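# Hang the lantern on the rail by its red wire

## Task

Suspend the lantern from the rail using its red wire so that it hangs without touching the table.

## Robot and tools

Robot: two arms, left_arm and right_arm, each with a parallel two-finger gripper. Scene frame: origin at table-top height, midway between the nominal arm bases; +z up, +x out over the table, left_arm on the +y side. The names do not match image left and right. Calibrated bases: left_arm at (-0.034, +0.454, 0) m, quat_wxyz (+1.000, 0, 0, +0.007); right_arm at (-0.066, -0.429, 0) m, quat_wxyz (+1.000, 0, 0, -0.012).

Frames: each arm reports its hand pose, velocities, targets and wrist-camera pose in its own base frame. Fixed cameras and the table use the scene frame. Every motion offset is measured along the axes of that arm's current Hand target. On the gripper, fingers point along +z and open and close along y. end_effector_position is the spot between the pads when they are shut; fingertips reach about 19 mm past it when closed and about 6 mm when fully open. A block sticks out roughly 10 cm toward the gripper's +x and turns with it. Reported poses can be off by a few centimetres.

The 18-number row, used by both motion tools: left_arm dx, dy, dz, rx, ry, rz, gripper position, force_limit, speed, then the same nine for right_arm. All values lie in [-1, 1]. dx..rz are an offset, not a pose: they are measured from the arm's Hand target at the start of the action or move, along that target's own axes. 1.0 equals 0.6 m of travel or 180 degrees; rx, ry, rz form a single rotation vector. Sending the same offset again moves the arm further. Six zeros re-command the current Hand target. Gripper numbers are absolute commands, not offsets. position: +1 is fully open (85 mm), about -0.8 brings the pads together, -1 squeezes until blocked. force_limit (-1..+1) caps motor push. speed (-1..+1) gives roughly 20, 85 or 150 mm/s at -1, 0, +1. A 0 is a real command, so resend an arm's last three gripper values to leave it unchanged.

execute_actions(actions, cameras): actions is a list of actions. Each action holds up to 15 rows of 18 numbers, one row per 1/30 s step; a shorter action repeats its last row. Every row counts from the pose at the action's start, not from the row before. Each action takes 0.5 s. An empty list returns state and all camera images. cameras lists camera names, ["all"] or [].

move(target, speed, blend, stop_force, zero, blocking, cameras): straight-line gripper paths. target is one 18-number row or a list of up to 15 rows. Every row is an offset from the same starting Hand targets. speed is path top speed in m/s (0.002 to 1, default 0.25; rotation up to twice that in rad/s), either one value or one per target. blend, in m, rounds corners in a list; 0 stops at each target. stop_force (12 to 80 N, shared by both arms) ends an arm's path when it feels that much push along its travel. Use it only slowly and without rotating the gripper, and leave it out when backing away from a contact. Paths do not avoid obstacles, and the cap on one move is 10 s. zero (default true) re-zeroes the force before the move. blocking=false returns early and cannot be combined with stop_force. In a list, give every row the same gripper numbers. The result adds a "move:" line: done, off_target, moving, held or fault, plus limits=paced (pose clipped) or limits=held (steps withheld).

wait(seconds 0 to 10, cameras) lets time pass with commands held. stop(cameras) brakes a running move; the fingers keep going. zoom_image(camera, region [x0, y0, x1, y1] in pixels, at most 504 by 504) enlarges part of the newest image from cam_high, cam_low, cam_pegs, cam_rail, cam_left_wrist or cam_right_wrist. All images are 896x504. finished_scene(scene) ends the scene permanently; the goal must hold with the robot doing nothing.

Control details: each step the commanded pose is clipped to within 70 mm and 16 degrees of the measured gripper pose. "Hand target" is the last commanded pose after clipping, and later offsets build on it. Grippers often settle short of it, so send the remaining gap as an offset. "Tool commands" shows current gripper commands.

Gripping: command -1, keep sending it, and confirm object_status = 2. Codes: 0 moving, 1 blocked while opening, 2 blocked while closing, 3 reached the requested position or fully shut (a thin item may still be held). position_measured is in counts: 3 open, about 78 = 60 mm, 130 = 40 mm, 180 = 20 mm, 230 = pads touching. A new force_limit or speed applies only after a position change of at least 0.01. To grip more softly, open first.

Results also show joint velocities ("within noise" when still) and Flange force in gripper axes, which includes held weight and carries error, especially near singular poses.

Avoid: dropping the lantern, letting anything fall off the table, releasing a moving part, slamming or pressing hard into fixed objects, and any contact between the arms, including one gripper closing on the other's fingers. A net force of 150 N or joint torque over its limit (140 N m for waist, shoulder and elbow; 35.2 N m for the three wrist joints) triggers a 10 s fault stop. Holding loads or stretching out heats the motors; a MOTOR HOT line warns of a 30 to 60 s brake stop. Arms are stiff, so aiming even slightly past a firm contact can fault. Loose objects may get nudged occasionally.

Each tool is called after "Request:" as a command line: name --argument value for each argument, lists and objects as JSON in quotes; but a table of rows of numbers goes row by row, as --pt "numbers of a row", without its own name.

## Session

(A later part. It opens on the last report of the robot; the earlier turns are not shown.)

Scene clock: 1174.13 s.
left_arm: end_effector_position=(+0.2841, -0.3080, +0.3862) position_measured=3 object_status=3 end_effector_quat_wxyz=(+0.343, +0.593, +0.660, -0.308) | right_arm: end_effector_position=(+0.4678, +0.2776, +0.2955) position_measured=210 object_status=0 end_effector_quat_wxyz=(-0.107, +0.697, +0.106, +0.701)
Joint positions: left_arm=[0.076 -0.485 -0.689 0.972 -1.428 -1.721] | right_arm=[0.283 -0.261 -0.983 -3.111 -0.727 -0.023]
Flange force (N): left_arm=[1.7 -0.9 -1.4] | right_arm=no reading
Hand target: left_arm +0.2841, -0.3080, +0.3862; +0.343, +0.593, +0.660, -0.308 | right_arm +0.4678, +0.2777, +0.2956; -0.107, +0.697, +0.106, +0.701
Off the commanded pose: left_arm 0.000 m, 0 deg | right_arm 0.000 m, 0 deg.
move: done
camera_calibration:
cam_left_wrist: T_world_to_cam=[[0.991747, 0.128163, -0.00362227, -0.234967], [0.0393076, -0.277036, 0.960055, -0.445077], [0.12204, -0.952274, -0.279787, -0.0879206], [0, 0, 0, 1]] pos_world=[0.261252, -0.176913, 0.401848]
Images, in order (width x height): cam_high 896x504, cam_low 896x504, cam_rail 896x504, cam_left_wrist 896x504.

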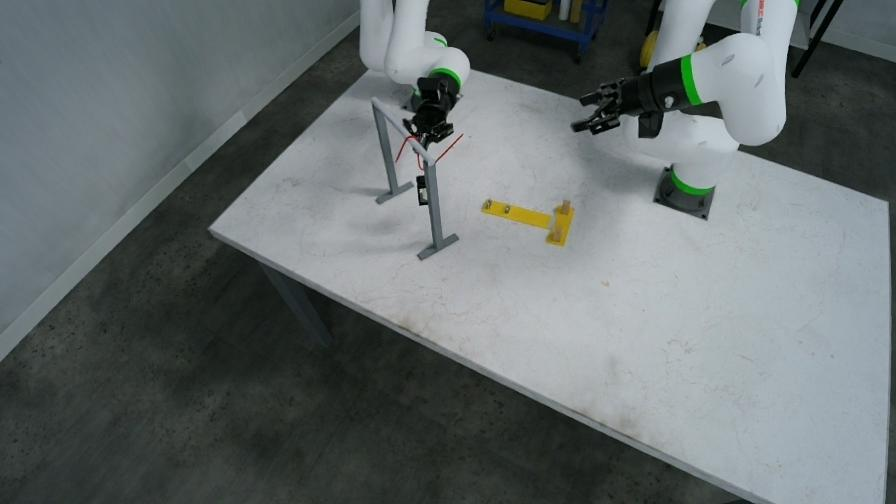

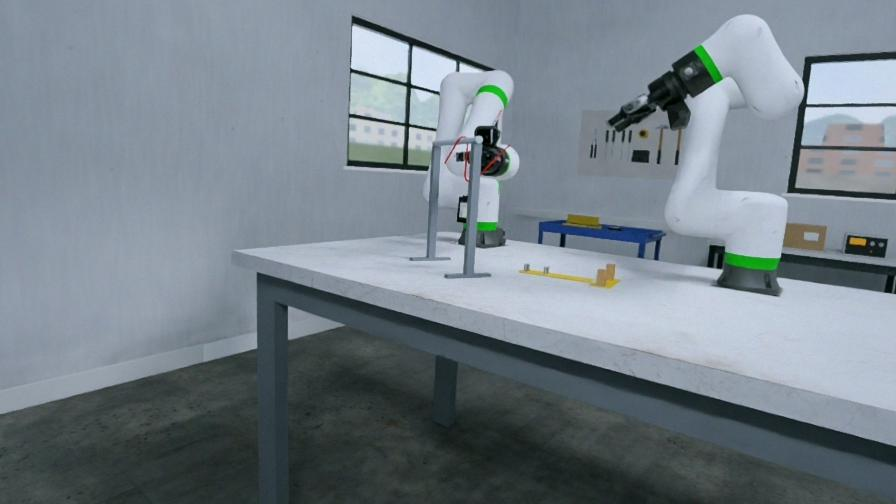

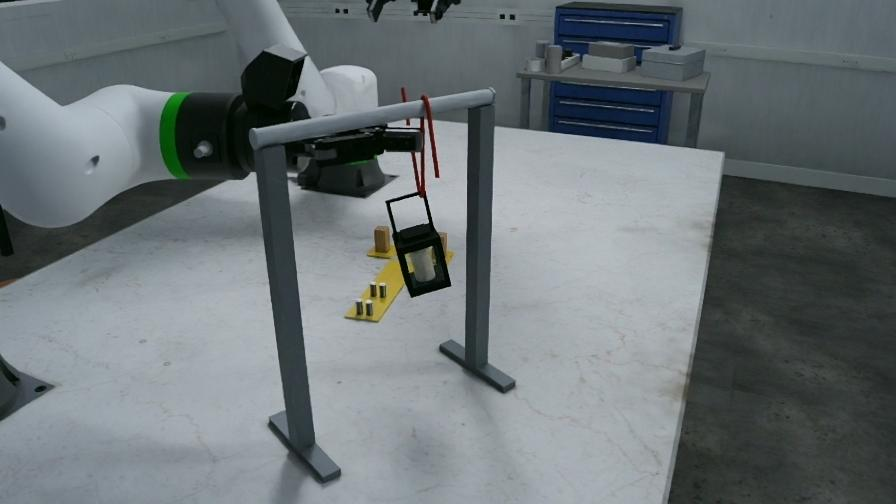

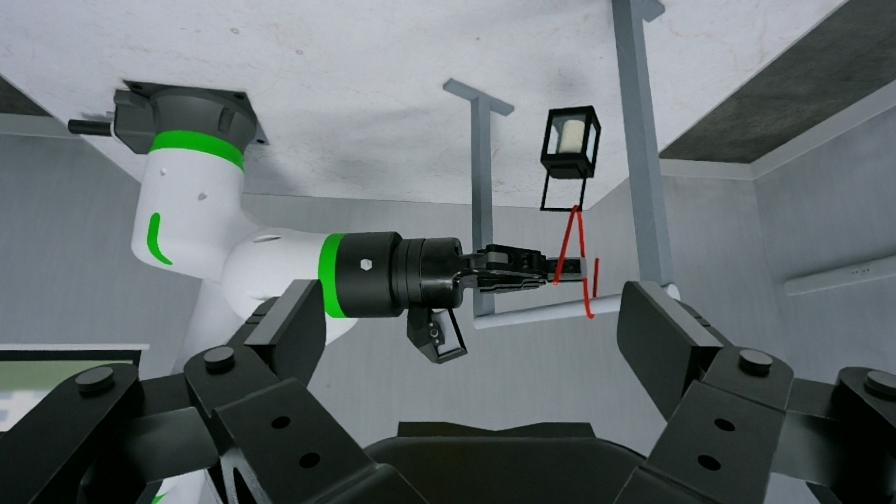

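Request:
wait --seconds 1 --cameras '["cam_rail","cam_high","cam_right_wrist"]'

Request:
zoom_image --camera "cam_high" --region '[380, 90, 480, 220]'

Request:
zoom_image --camera "cam_rail" --region '[330, 60, 510, 310]'

Scene clock: 1176.90 s.
left_arm: end_effector_position=(+0.2841, -0.3080, +0.3862) position_measured=3 object_status=3 end_effector_quat_wxyz=(+0.343, +0.593, +0.660, -0.308) | right_arm: end_effector_position=(+0.4678, +0.2776, +0.2956) position_measured=210 object_status=3 end_effector_quat_wxyz=(-0.107, +0.697, +0.106, +0.701)
Joint positions: left_arm=[0.076 -0.485 -0.689 0.972 -1.428 -1.721] | right_arm=[0.283 -0.261 -0.983 -3.111 -0.727 -0.023]
Flange force (N): left_arm=[2.1 -0.8 -2.4] | right_arm=no reading
Hand target: left_arm +0.2841, -0.3080, +0.3862; +0.343, +0.593, +0.660, -0.308 | right_arm +0.4678, +0.2777, +0.2956; -0.107, +0.697, +0.106, +0.701
Tool commands: left_gripper/position=+1.0 left_gripper/force_limit=-1.0 left_gripper/speed=-1.0 right_gripper/position=-0.65 right_gripper/force_limit=-1.0 right_gripper/speed=-1.0
Off the commanded pose: left_arm 0.000 m, 0 deg | right_arm 0.000 m, 0 deg.
wait: 1.00 s; at rest from the start
camera_calibration:
cam_right_wrist: T_world_to_cam=[[0.294197, -0.955634, 0.0145589, 0.126663], [-0.328745, -0.115486, -0.937331, 0.476368], [0.897427, 0.270974, -0.348135, -0.265201], [0, 0, 0, 1]] pos_world=[0.357338, 0.24792, 0.352344]
Images, in order (width x height): cam_high 896x504, cam_rail 896x504, cam_right_wrist 896x504.

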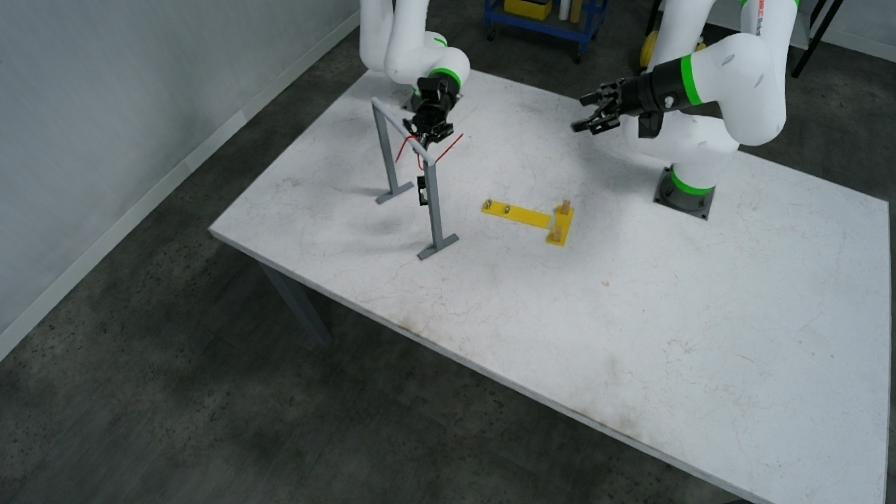

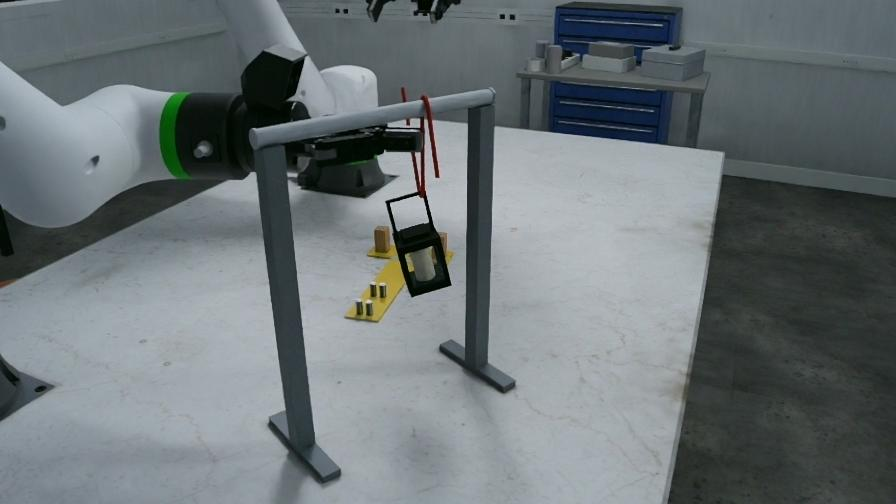

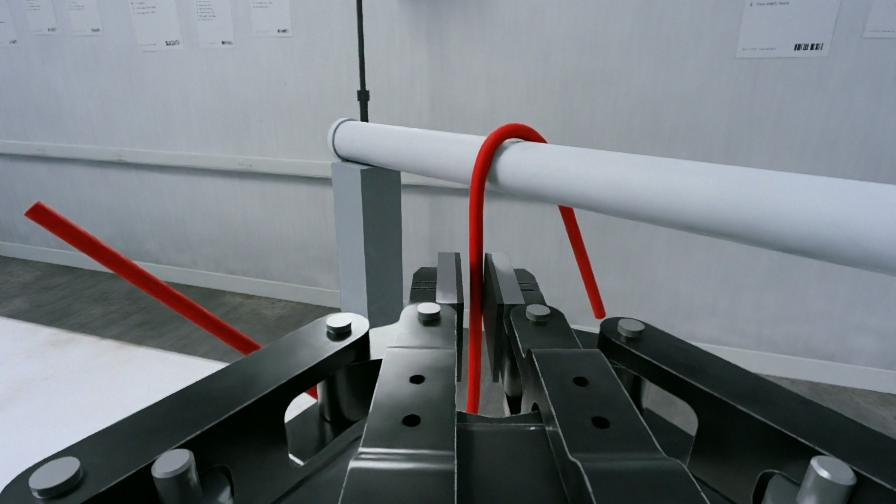

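Scaled by 3.877.

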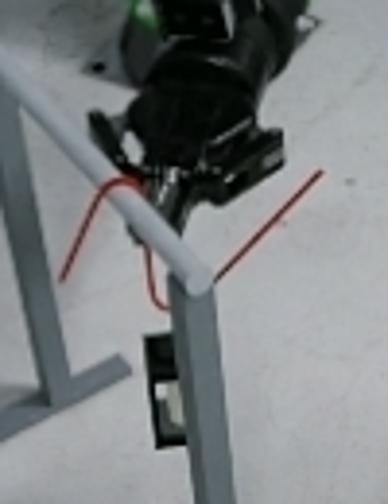

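Scaled by 2.016.

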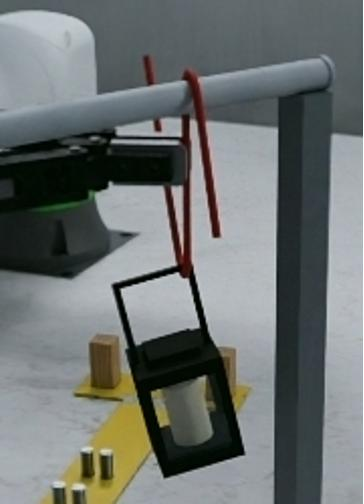

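Request:
move --target '[0,0,0,0,0,0,1,-1,-1,0,0,0,0,0,0,-0.4,-1,-1]' --cameras '["cam_right_wrist"]'

Request:
wait --seconds 1 --cameras '["cam_right_wrist"]'

Scene clock: 1182.60 s.
left_arm: end_effector_position=(+0.2841, -0.3080, +0.3862) position_measured=3 object_status=3 end_effector_quat_wxyz=(+0.343, +0.593, +0.660, -0.308) | right_arm: end_effector_position=(+0.4678, +0.2776, +0.2956) position_measured=179 object_status=0 end_effector_quat_wxyz=(-0.107, +0.697, +0.106, +0.701)
Joint positions: left_arm=[0.076 -0.485 -0.689 0.972 -1.428 -1.721] | right_arm=[0.283 -0.261 -0.983 -3.111 -0.727 -0.023]
Flange force (N): left_arm=[1.9 -0.7 -1.7] | right_arm=no reading
Hand target: left_arm +0.2841, -0.3080, +0.3862; +0.343, +0.593, +0.660, -0.308 | right_arm +0.4678, +0.2777, +0.2956; -0.107, +0.697, +0.106, +0.701
Off the commanded pose: left_arm 0.000 m, 0 deg | right_arm 0.000 m, 0 deg.
move: done
camera_calibration:
cam_right_wrist: T_world_to_cam=[[0.294197, -0.955634, 0.0145589, 0.126663], [-0.328745, -0.115486, -0.937331, 0.476368], [0.897427, 0.270974, -0.348135, -0.265201], [0, 0, 0, 1]] pos_world=[0.357338, 0.24792, 0.352344]
Images, in order (width x height): cam_right_wrist 896x504.

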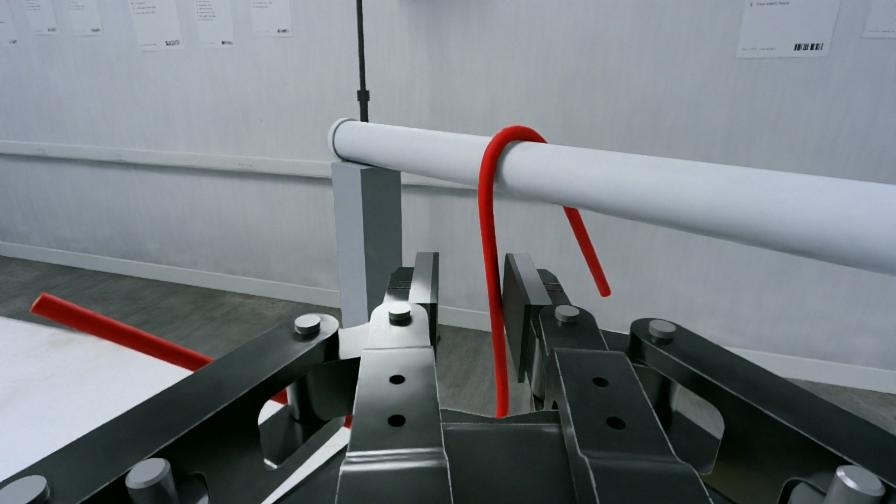

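Scene clock: 1183.60 s.
left_arm: end_effector_position=(+0.2841, -0.3080, +0.3862) position_measured=3 object_status=3 end_effector_quat_wxyz=(+0.343, +0.593, +0.660, -0.308) | right_arm: end_effector_position=(+0.4678, +0.2776, +0.2956) position_measured=179 object_status=3 end_effector_quat_wxyz=(-0.107, +0.697, +0.106, +0.701)
Joint positions: left_arm=[0.076 -0.485 -0.689 0.972 -1.428 -1.721] | right_arm=[0.283 -0.261 -0.983 -3.111 -0.727 -0.023]
Flange force (N): left_arm=[1.9 -0.7 -1.5] | right_arm=no reading
Hand target: left_arm +0.2841, -0.3080, +0.3862; +0.343, +0.593, +0.660, -0.308 | right_arm +0.4678, +0.2777, +0.2956; -0.107, +0.697, +0.106, +0.701
Tool commands: left_gripper/position=+1.0 left_gripper/force_limit=-1.0 left_gripper/speed=-1.0 right_gripper/position=-0.4 right_gripper/force_limit=-1.0 right_gripper/speed=-1.0
Off the commanded pose: left_arm 0.000 m, 0 deg | right_arm 0.000 m, 0 deg.
wait: 1.00 s; at rest by 0.17 s
camera_calibration:
cam_right_wrist: T_world_to_cam=[[0.294197, -0.955634, 0.0145589, 0.126663], [-0.328745, -0.115486, -0.937331, 0.476368], [0.897427, 0.270974, -0.348135, -0.265201], [0, 0, 0, 1]] pos_world=[0.357338, 0.24792, 0.352344]
Images, in order (width x height): cam_right_wrist 896x504.

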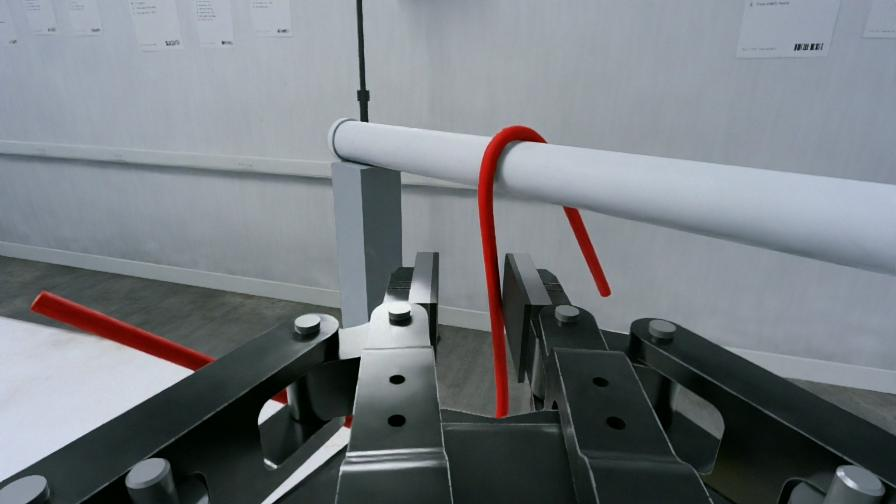

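Request:
move --target '[0,0,0,0,0,0,1,-1,-1,0,-0.003,-0.083,0,0,0,-0.4,-1,-1]' --speed 0.04 --cameras '["cam_right_wrist","cam_rail","cam_high"]'

Scene clock: 1186.77 s.
left_arm: end_effector_position=(+0.2841, -0.3080, +0.3862) position_measured=3 object_status=3 end_effector_quat_wxyz=(+0.343, +0.593, +0.660, -0.308) | right_arm: end_effector_position=(+0.4198, +0.2645, +0.2954) position_measured=179 object_status=3 end_effector_quat_wxyz=(-0.107, +0.697, +0.106, +0.701)
Joint positions: left_arm=[0.076 -0.485 -0.689 0.972 -1.428 -1.721] | right_arm=[0.287 -0.444 -1.09 -3.117 -0.651 -0.021]
Flange force (N): left_arm=[1.7 -0.3 -1.7] | right_arm=no reading
Hand target: left_arm +0.2841, -0.3080, +0.3862; +0.343, +0.593, +0.660, -0.308 | right_arm +0.4198, +0.2645, +0.2954; -0.107, +0.697, +0.106, +0.701
Off the commanded pose: left_arm 0.000 m, 0 deg | right_arm 0.000 m, 0 deg.
move: done
camera_calibration:
cam_right_wrist: T_world_to_cam=[[0.294197, -0.955634, 0.0145589, 0.1283], [-0.328745, -0.115486, -0.937331, 0.458761], [0.897427, 0.270974, -0.348135, -0.21859], [0, 0, 0, 1]] pos_world=[0.309238, 0.23482, 0.352044]
Images, in order (width x height): cam_high 896x504, cam_rail 896x504, cam_right_wrist 896x504.

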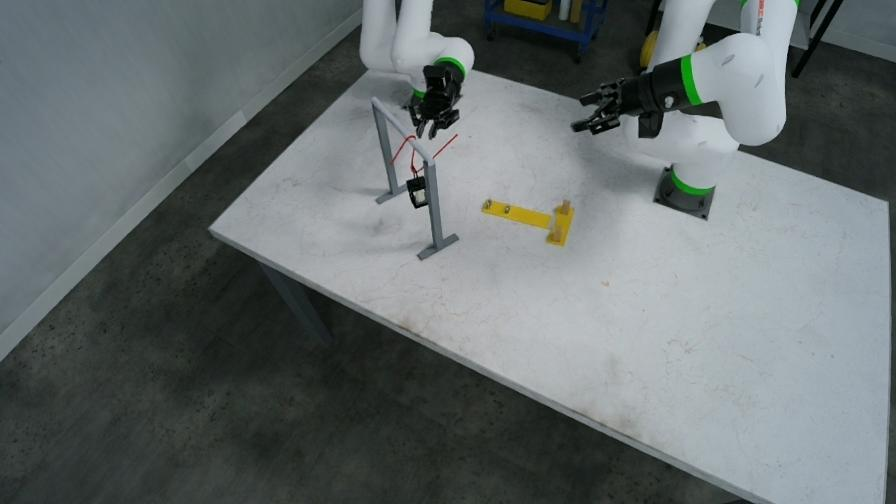

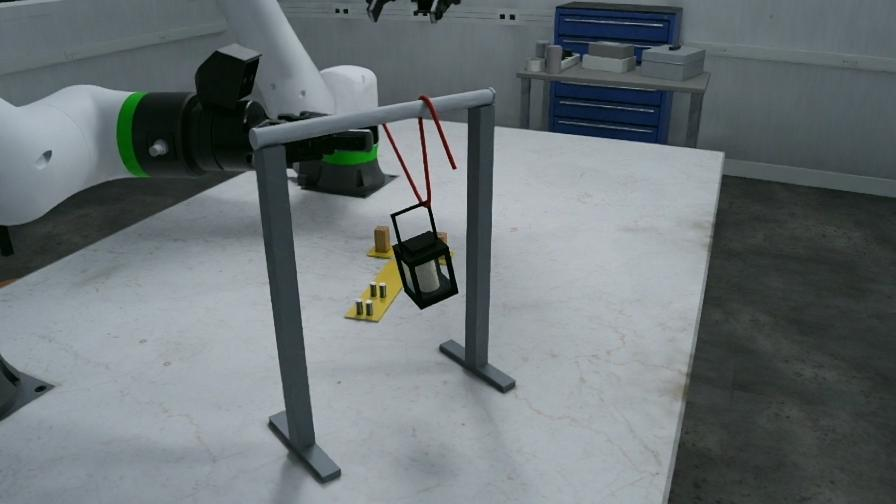

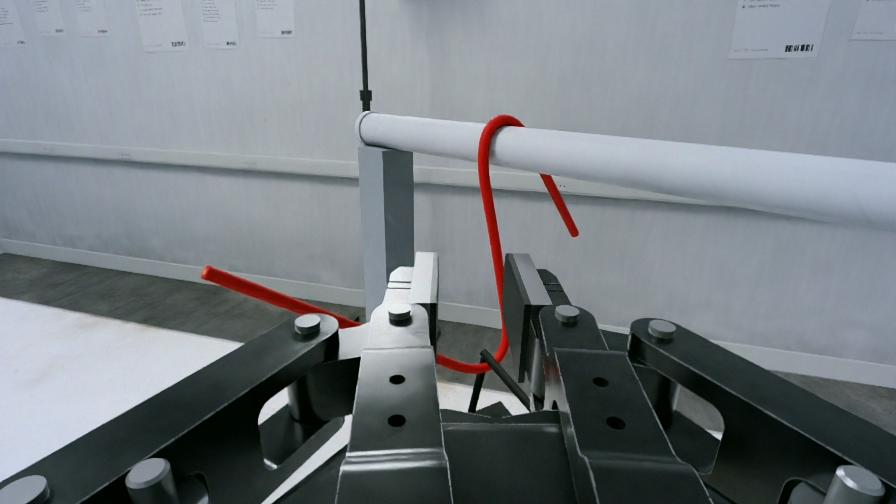

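Request:
move --target '[0,0,0,0,0,0,1,-1,-1,0,0,-0.067,0,0,0,-0.4,-1,-1]' --speed 0.05

Request:
wait --seconds 2 --cameras '["cam_right_wrist","cam_rail","cam_high","cam_low"]'

Request:
zoom_image --camera "cam_rail" --region '[330, 60, 510, 330]'

Scene clock: 1190.50 s.
left_arm: end_effector_position=(+0.2841, -0.3080, +0.3862) position_measured=3 object_status=3 end_effector_quat_wxyz=(+0.343, +0.593, +0.660, -0.308) | right_arm: end_effector_position=(+0.3814, +0.2525, +0.2951) position_measured=179 object_status=3 end_effector_quat_wxyz=(-0.107, +0.697, +0.106, +0.701)
Joint positions: left_arm=[0.076 -0.485 -0.689 0.972 -1.428 -1.721] | right_arm=[0.283 -0.64 -1.166 -3.103 -0.531 -0.034]
Flange force (N): left_arm=[2.0 -0.7 -1.6] | right_arm=no reading
Hand target: left_arm +0.2841, -0.3080, +0.3862; +0.343, +0.593, +0.660, -0.308 | right_arm +0.3814, +0.2525, +0.2952; -0.107, +0.697, +0.106, +0.701
Off the commanded pose: left_arm 0.000 m, 0 deg | right_arm 0.000 m, 0 deg.
move: done

Scene clock: 1192.50 s.
left_arm: end_effector_position=(+0.2841, -0.3080, +0.3862) position_measured=3 object_status=3 end_effector_quat_wxyz=(+0.343, +0.593, +0.660, -0.308) | right_arm: end_effector_position=(+0.3814, +0.2525, +0.2952) position_measured=179 object_status=3 end_effector_quat_wxyz=(-0.107, +0.697, +0.106, +0.701)
Joint positions: left_arm=[0.076 -0.485 -0.689 0.972 -1.428 -1.721] | right_arm=[0.283 -0.64 -1.166 -3.103 -0.531 -0.034]
Flange force (N): left_arm=[2.0 0.0 -2.0] | right_arm=no reading
Hand target: left_arm +0.2841, -0.3080, +0.3862; +0.343, +0.593, +0.660, -0.308 | right_arm +0.3814, +0.2525, +0.2952; -0.107, +0.697, +0.106, +0.701
Tool commands: left_gripper/position=+1.0 left_gripper/force_limit=-1.0 left_gripper/speed=-1.0 right_gripper/position=-0.4 right_gripper/force_limit=-1.0 right_gripper/speed=-1.0
Off the commanded pose: left_arm 0.000 m, 0 deg | right_arm 0.000 m, 0 deg.
wait: 2.00 s; at rest by 0.17 s
camera_calibration:
cam_right_wrist: T_world_to_cam=[[0.294197, -0.955634, 0.0145589, 0.128132], [-0.328745, -0.115486, -0.937331, 0.444564], [0.897427, 0.270974, -0.348135, -0.180947], [0, 0, 0, 1]] pos_world=[0.270838, 0.22282, 0.351844]
Images, in order (width x height): cam_high 896x504, cam_low 896x504, cam_rail 896x504, cam_right_wrist 896x504.

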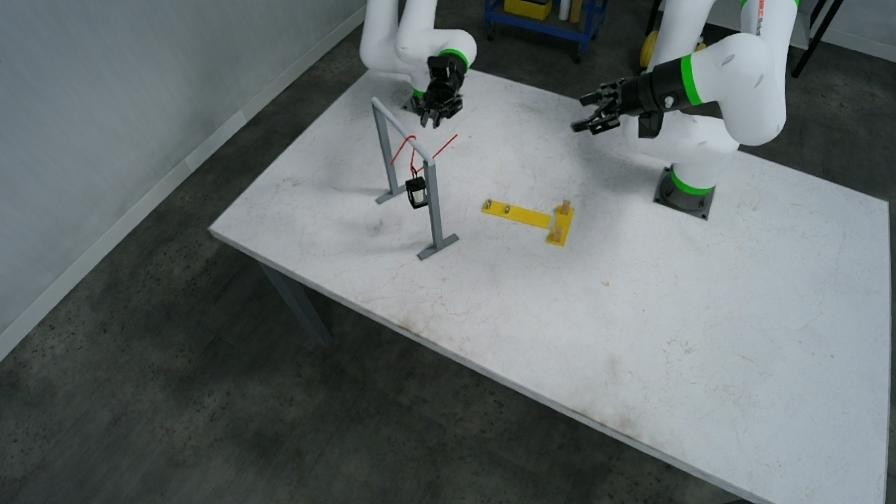

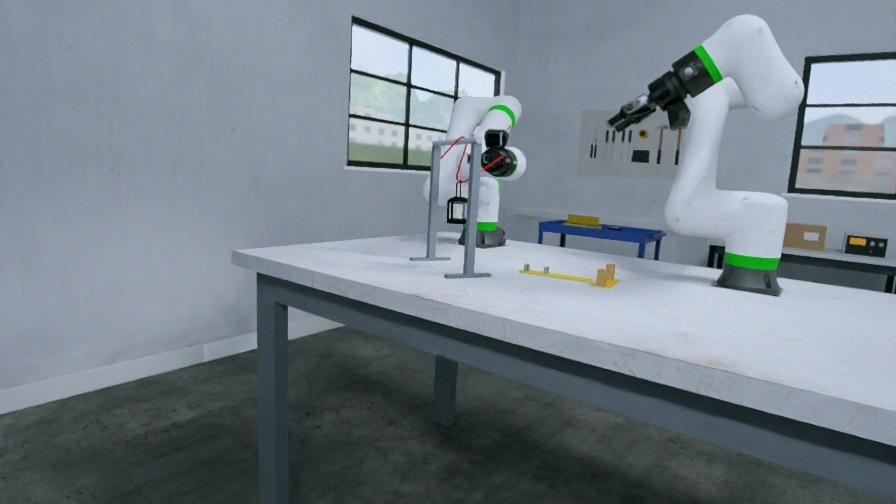

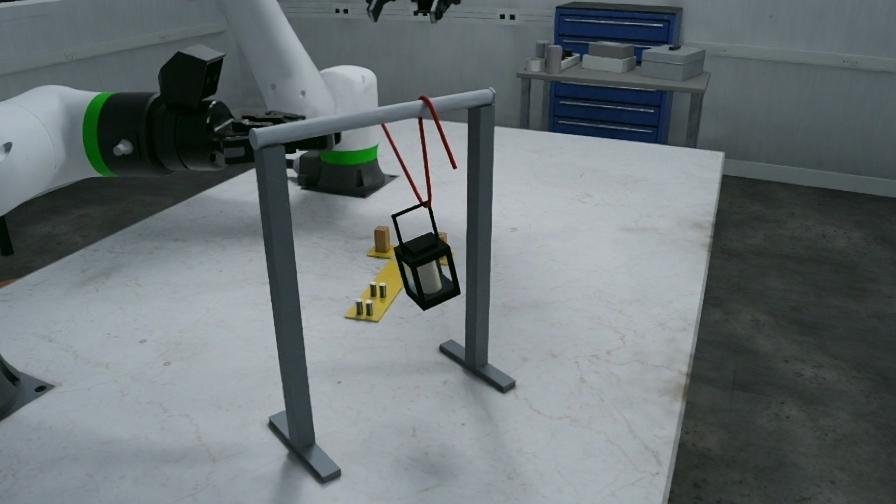

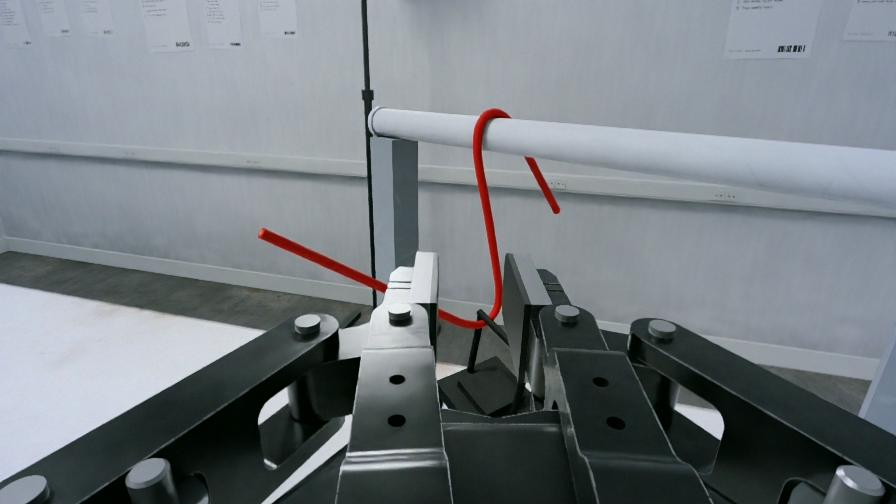

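Scaled by 1.867.

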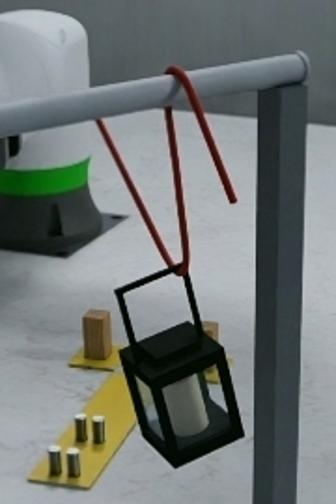

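Hanging stably, clear of the table and robot.

Request:
finished_scene --scene 2

The scene is finished: the task was done.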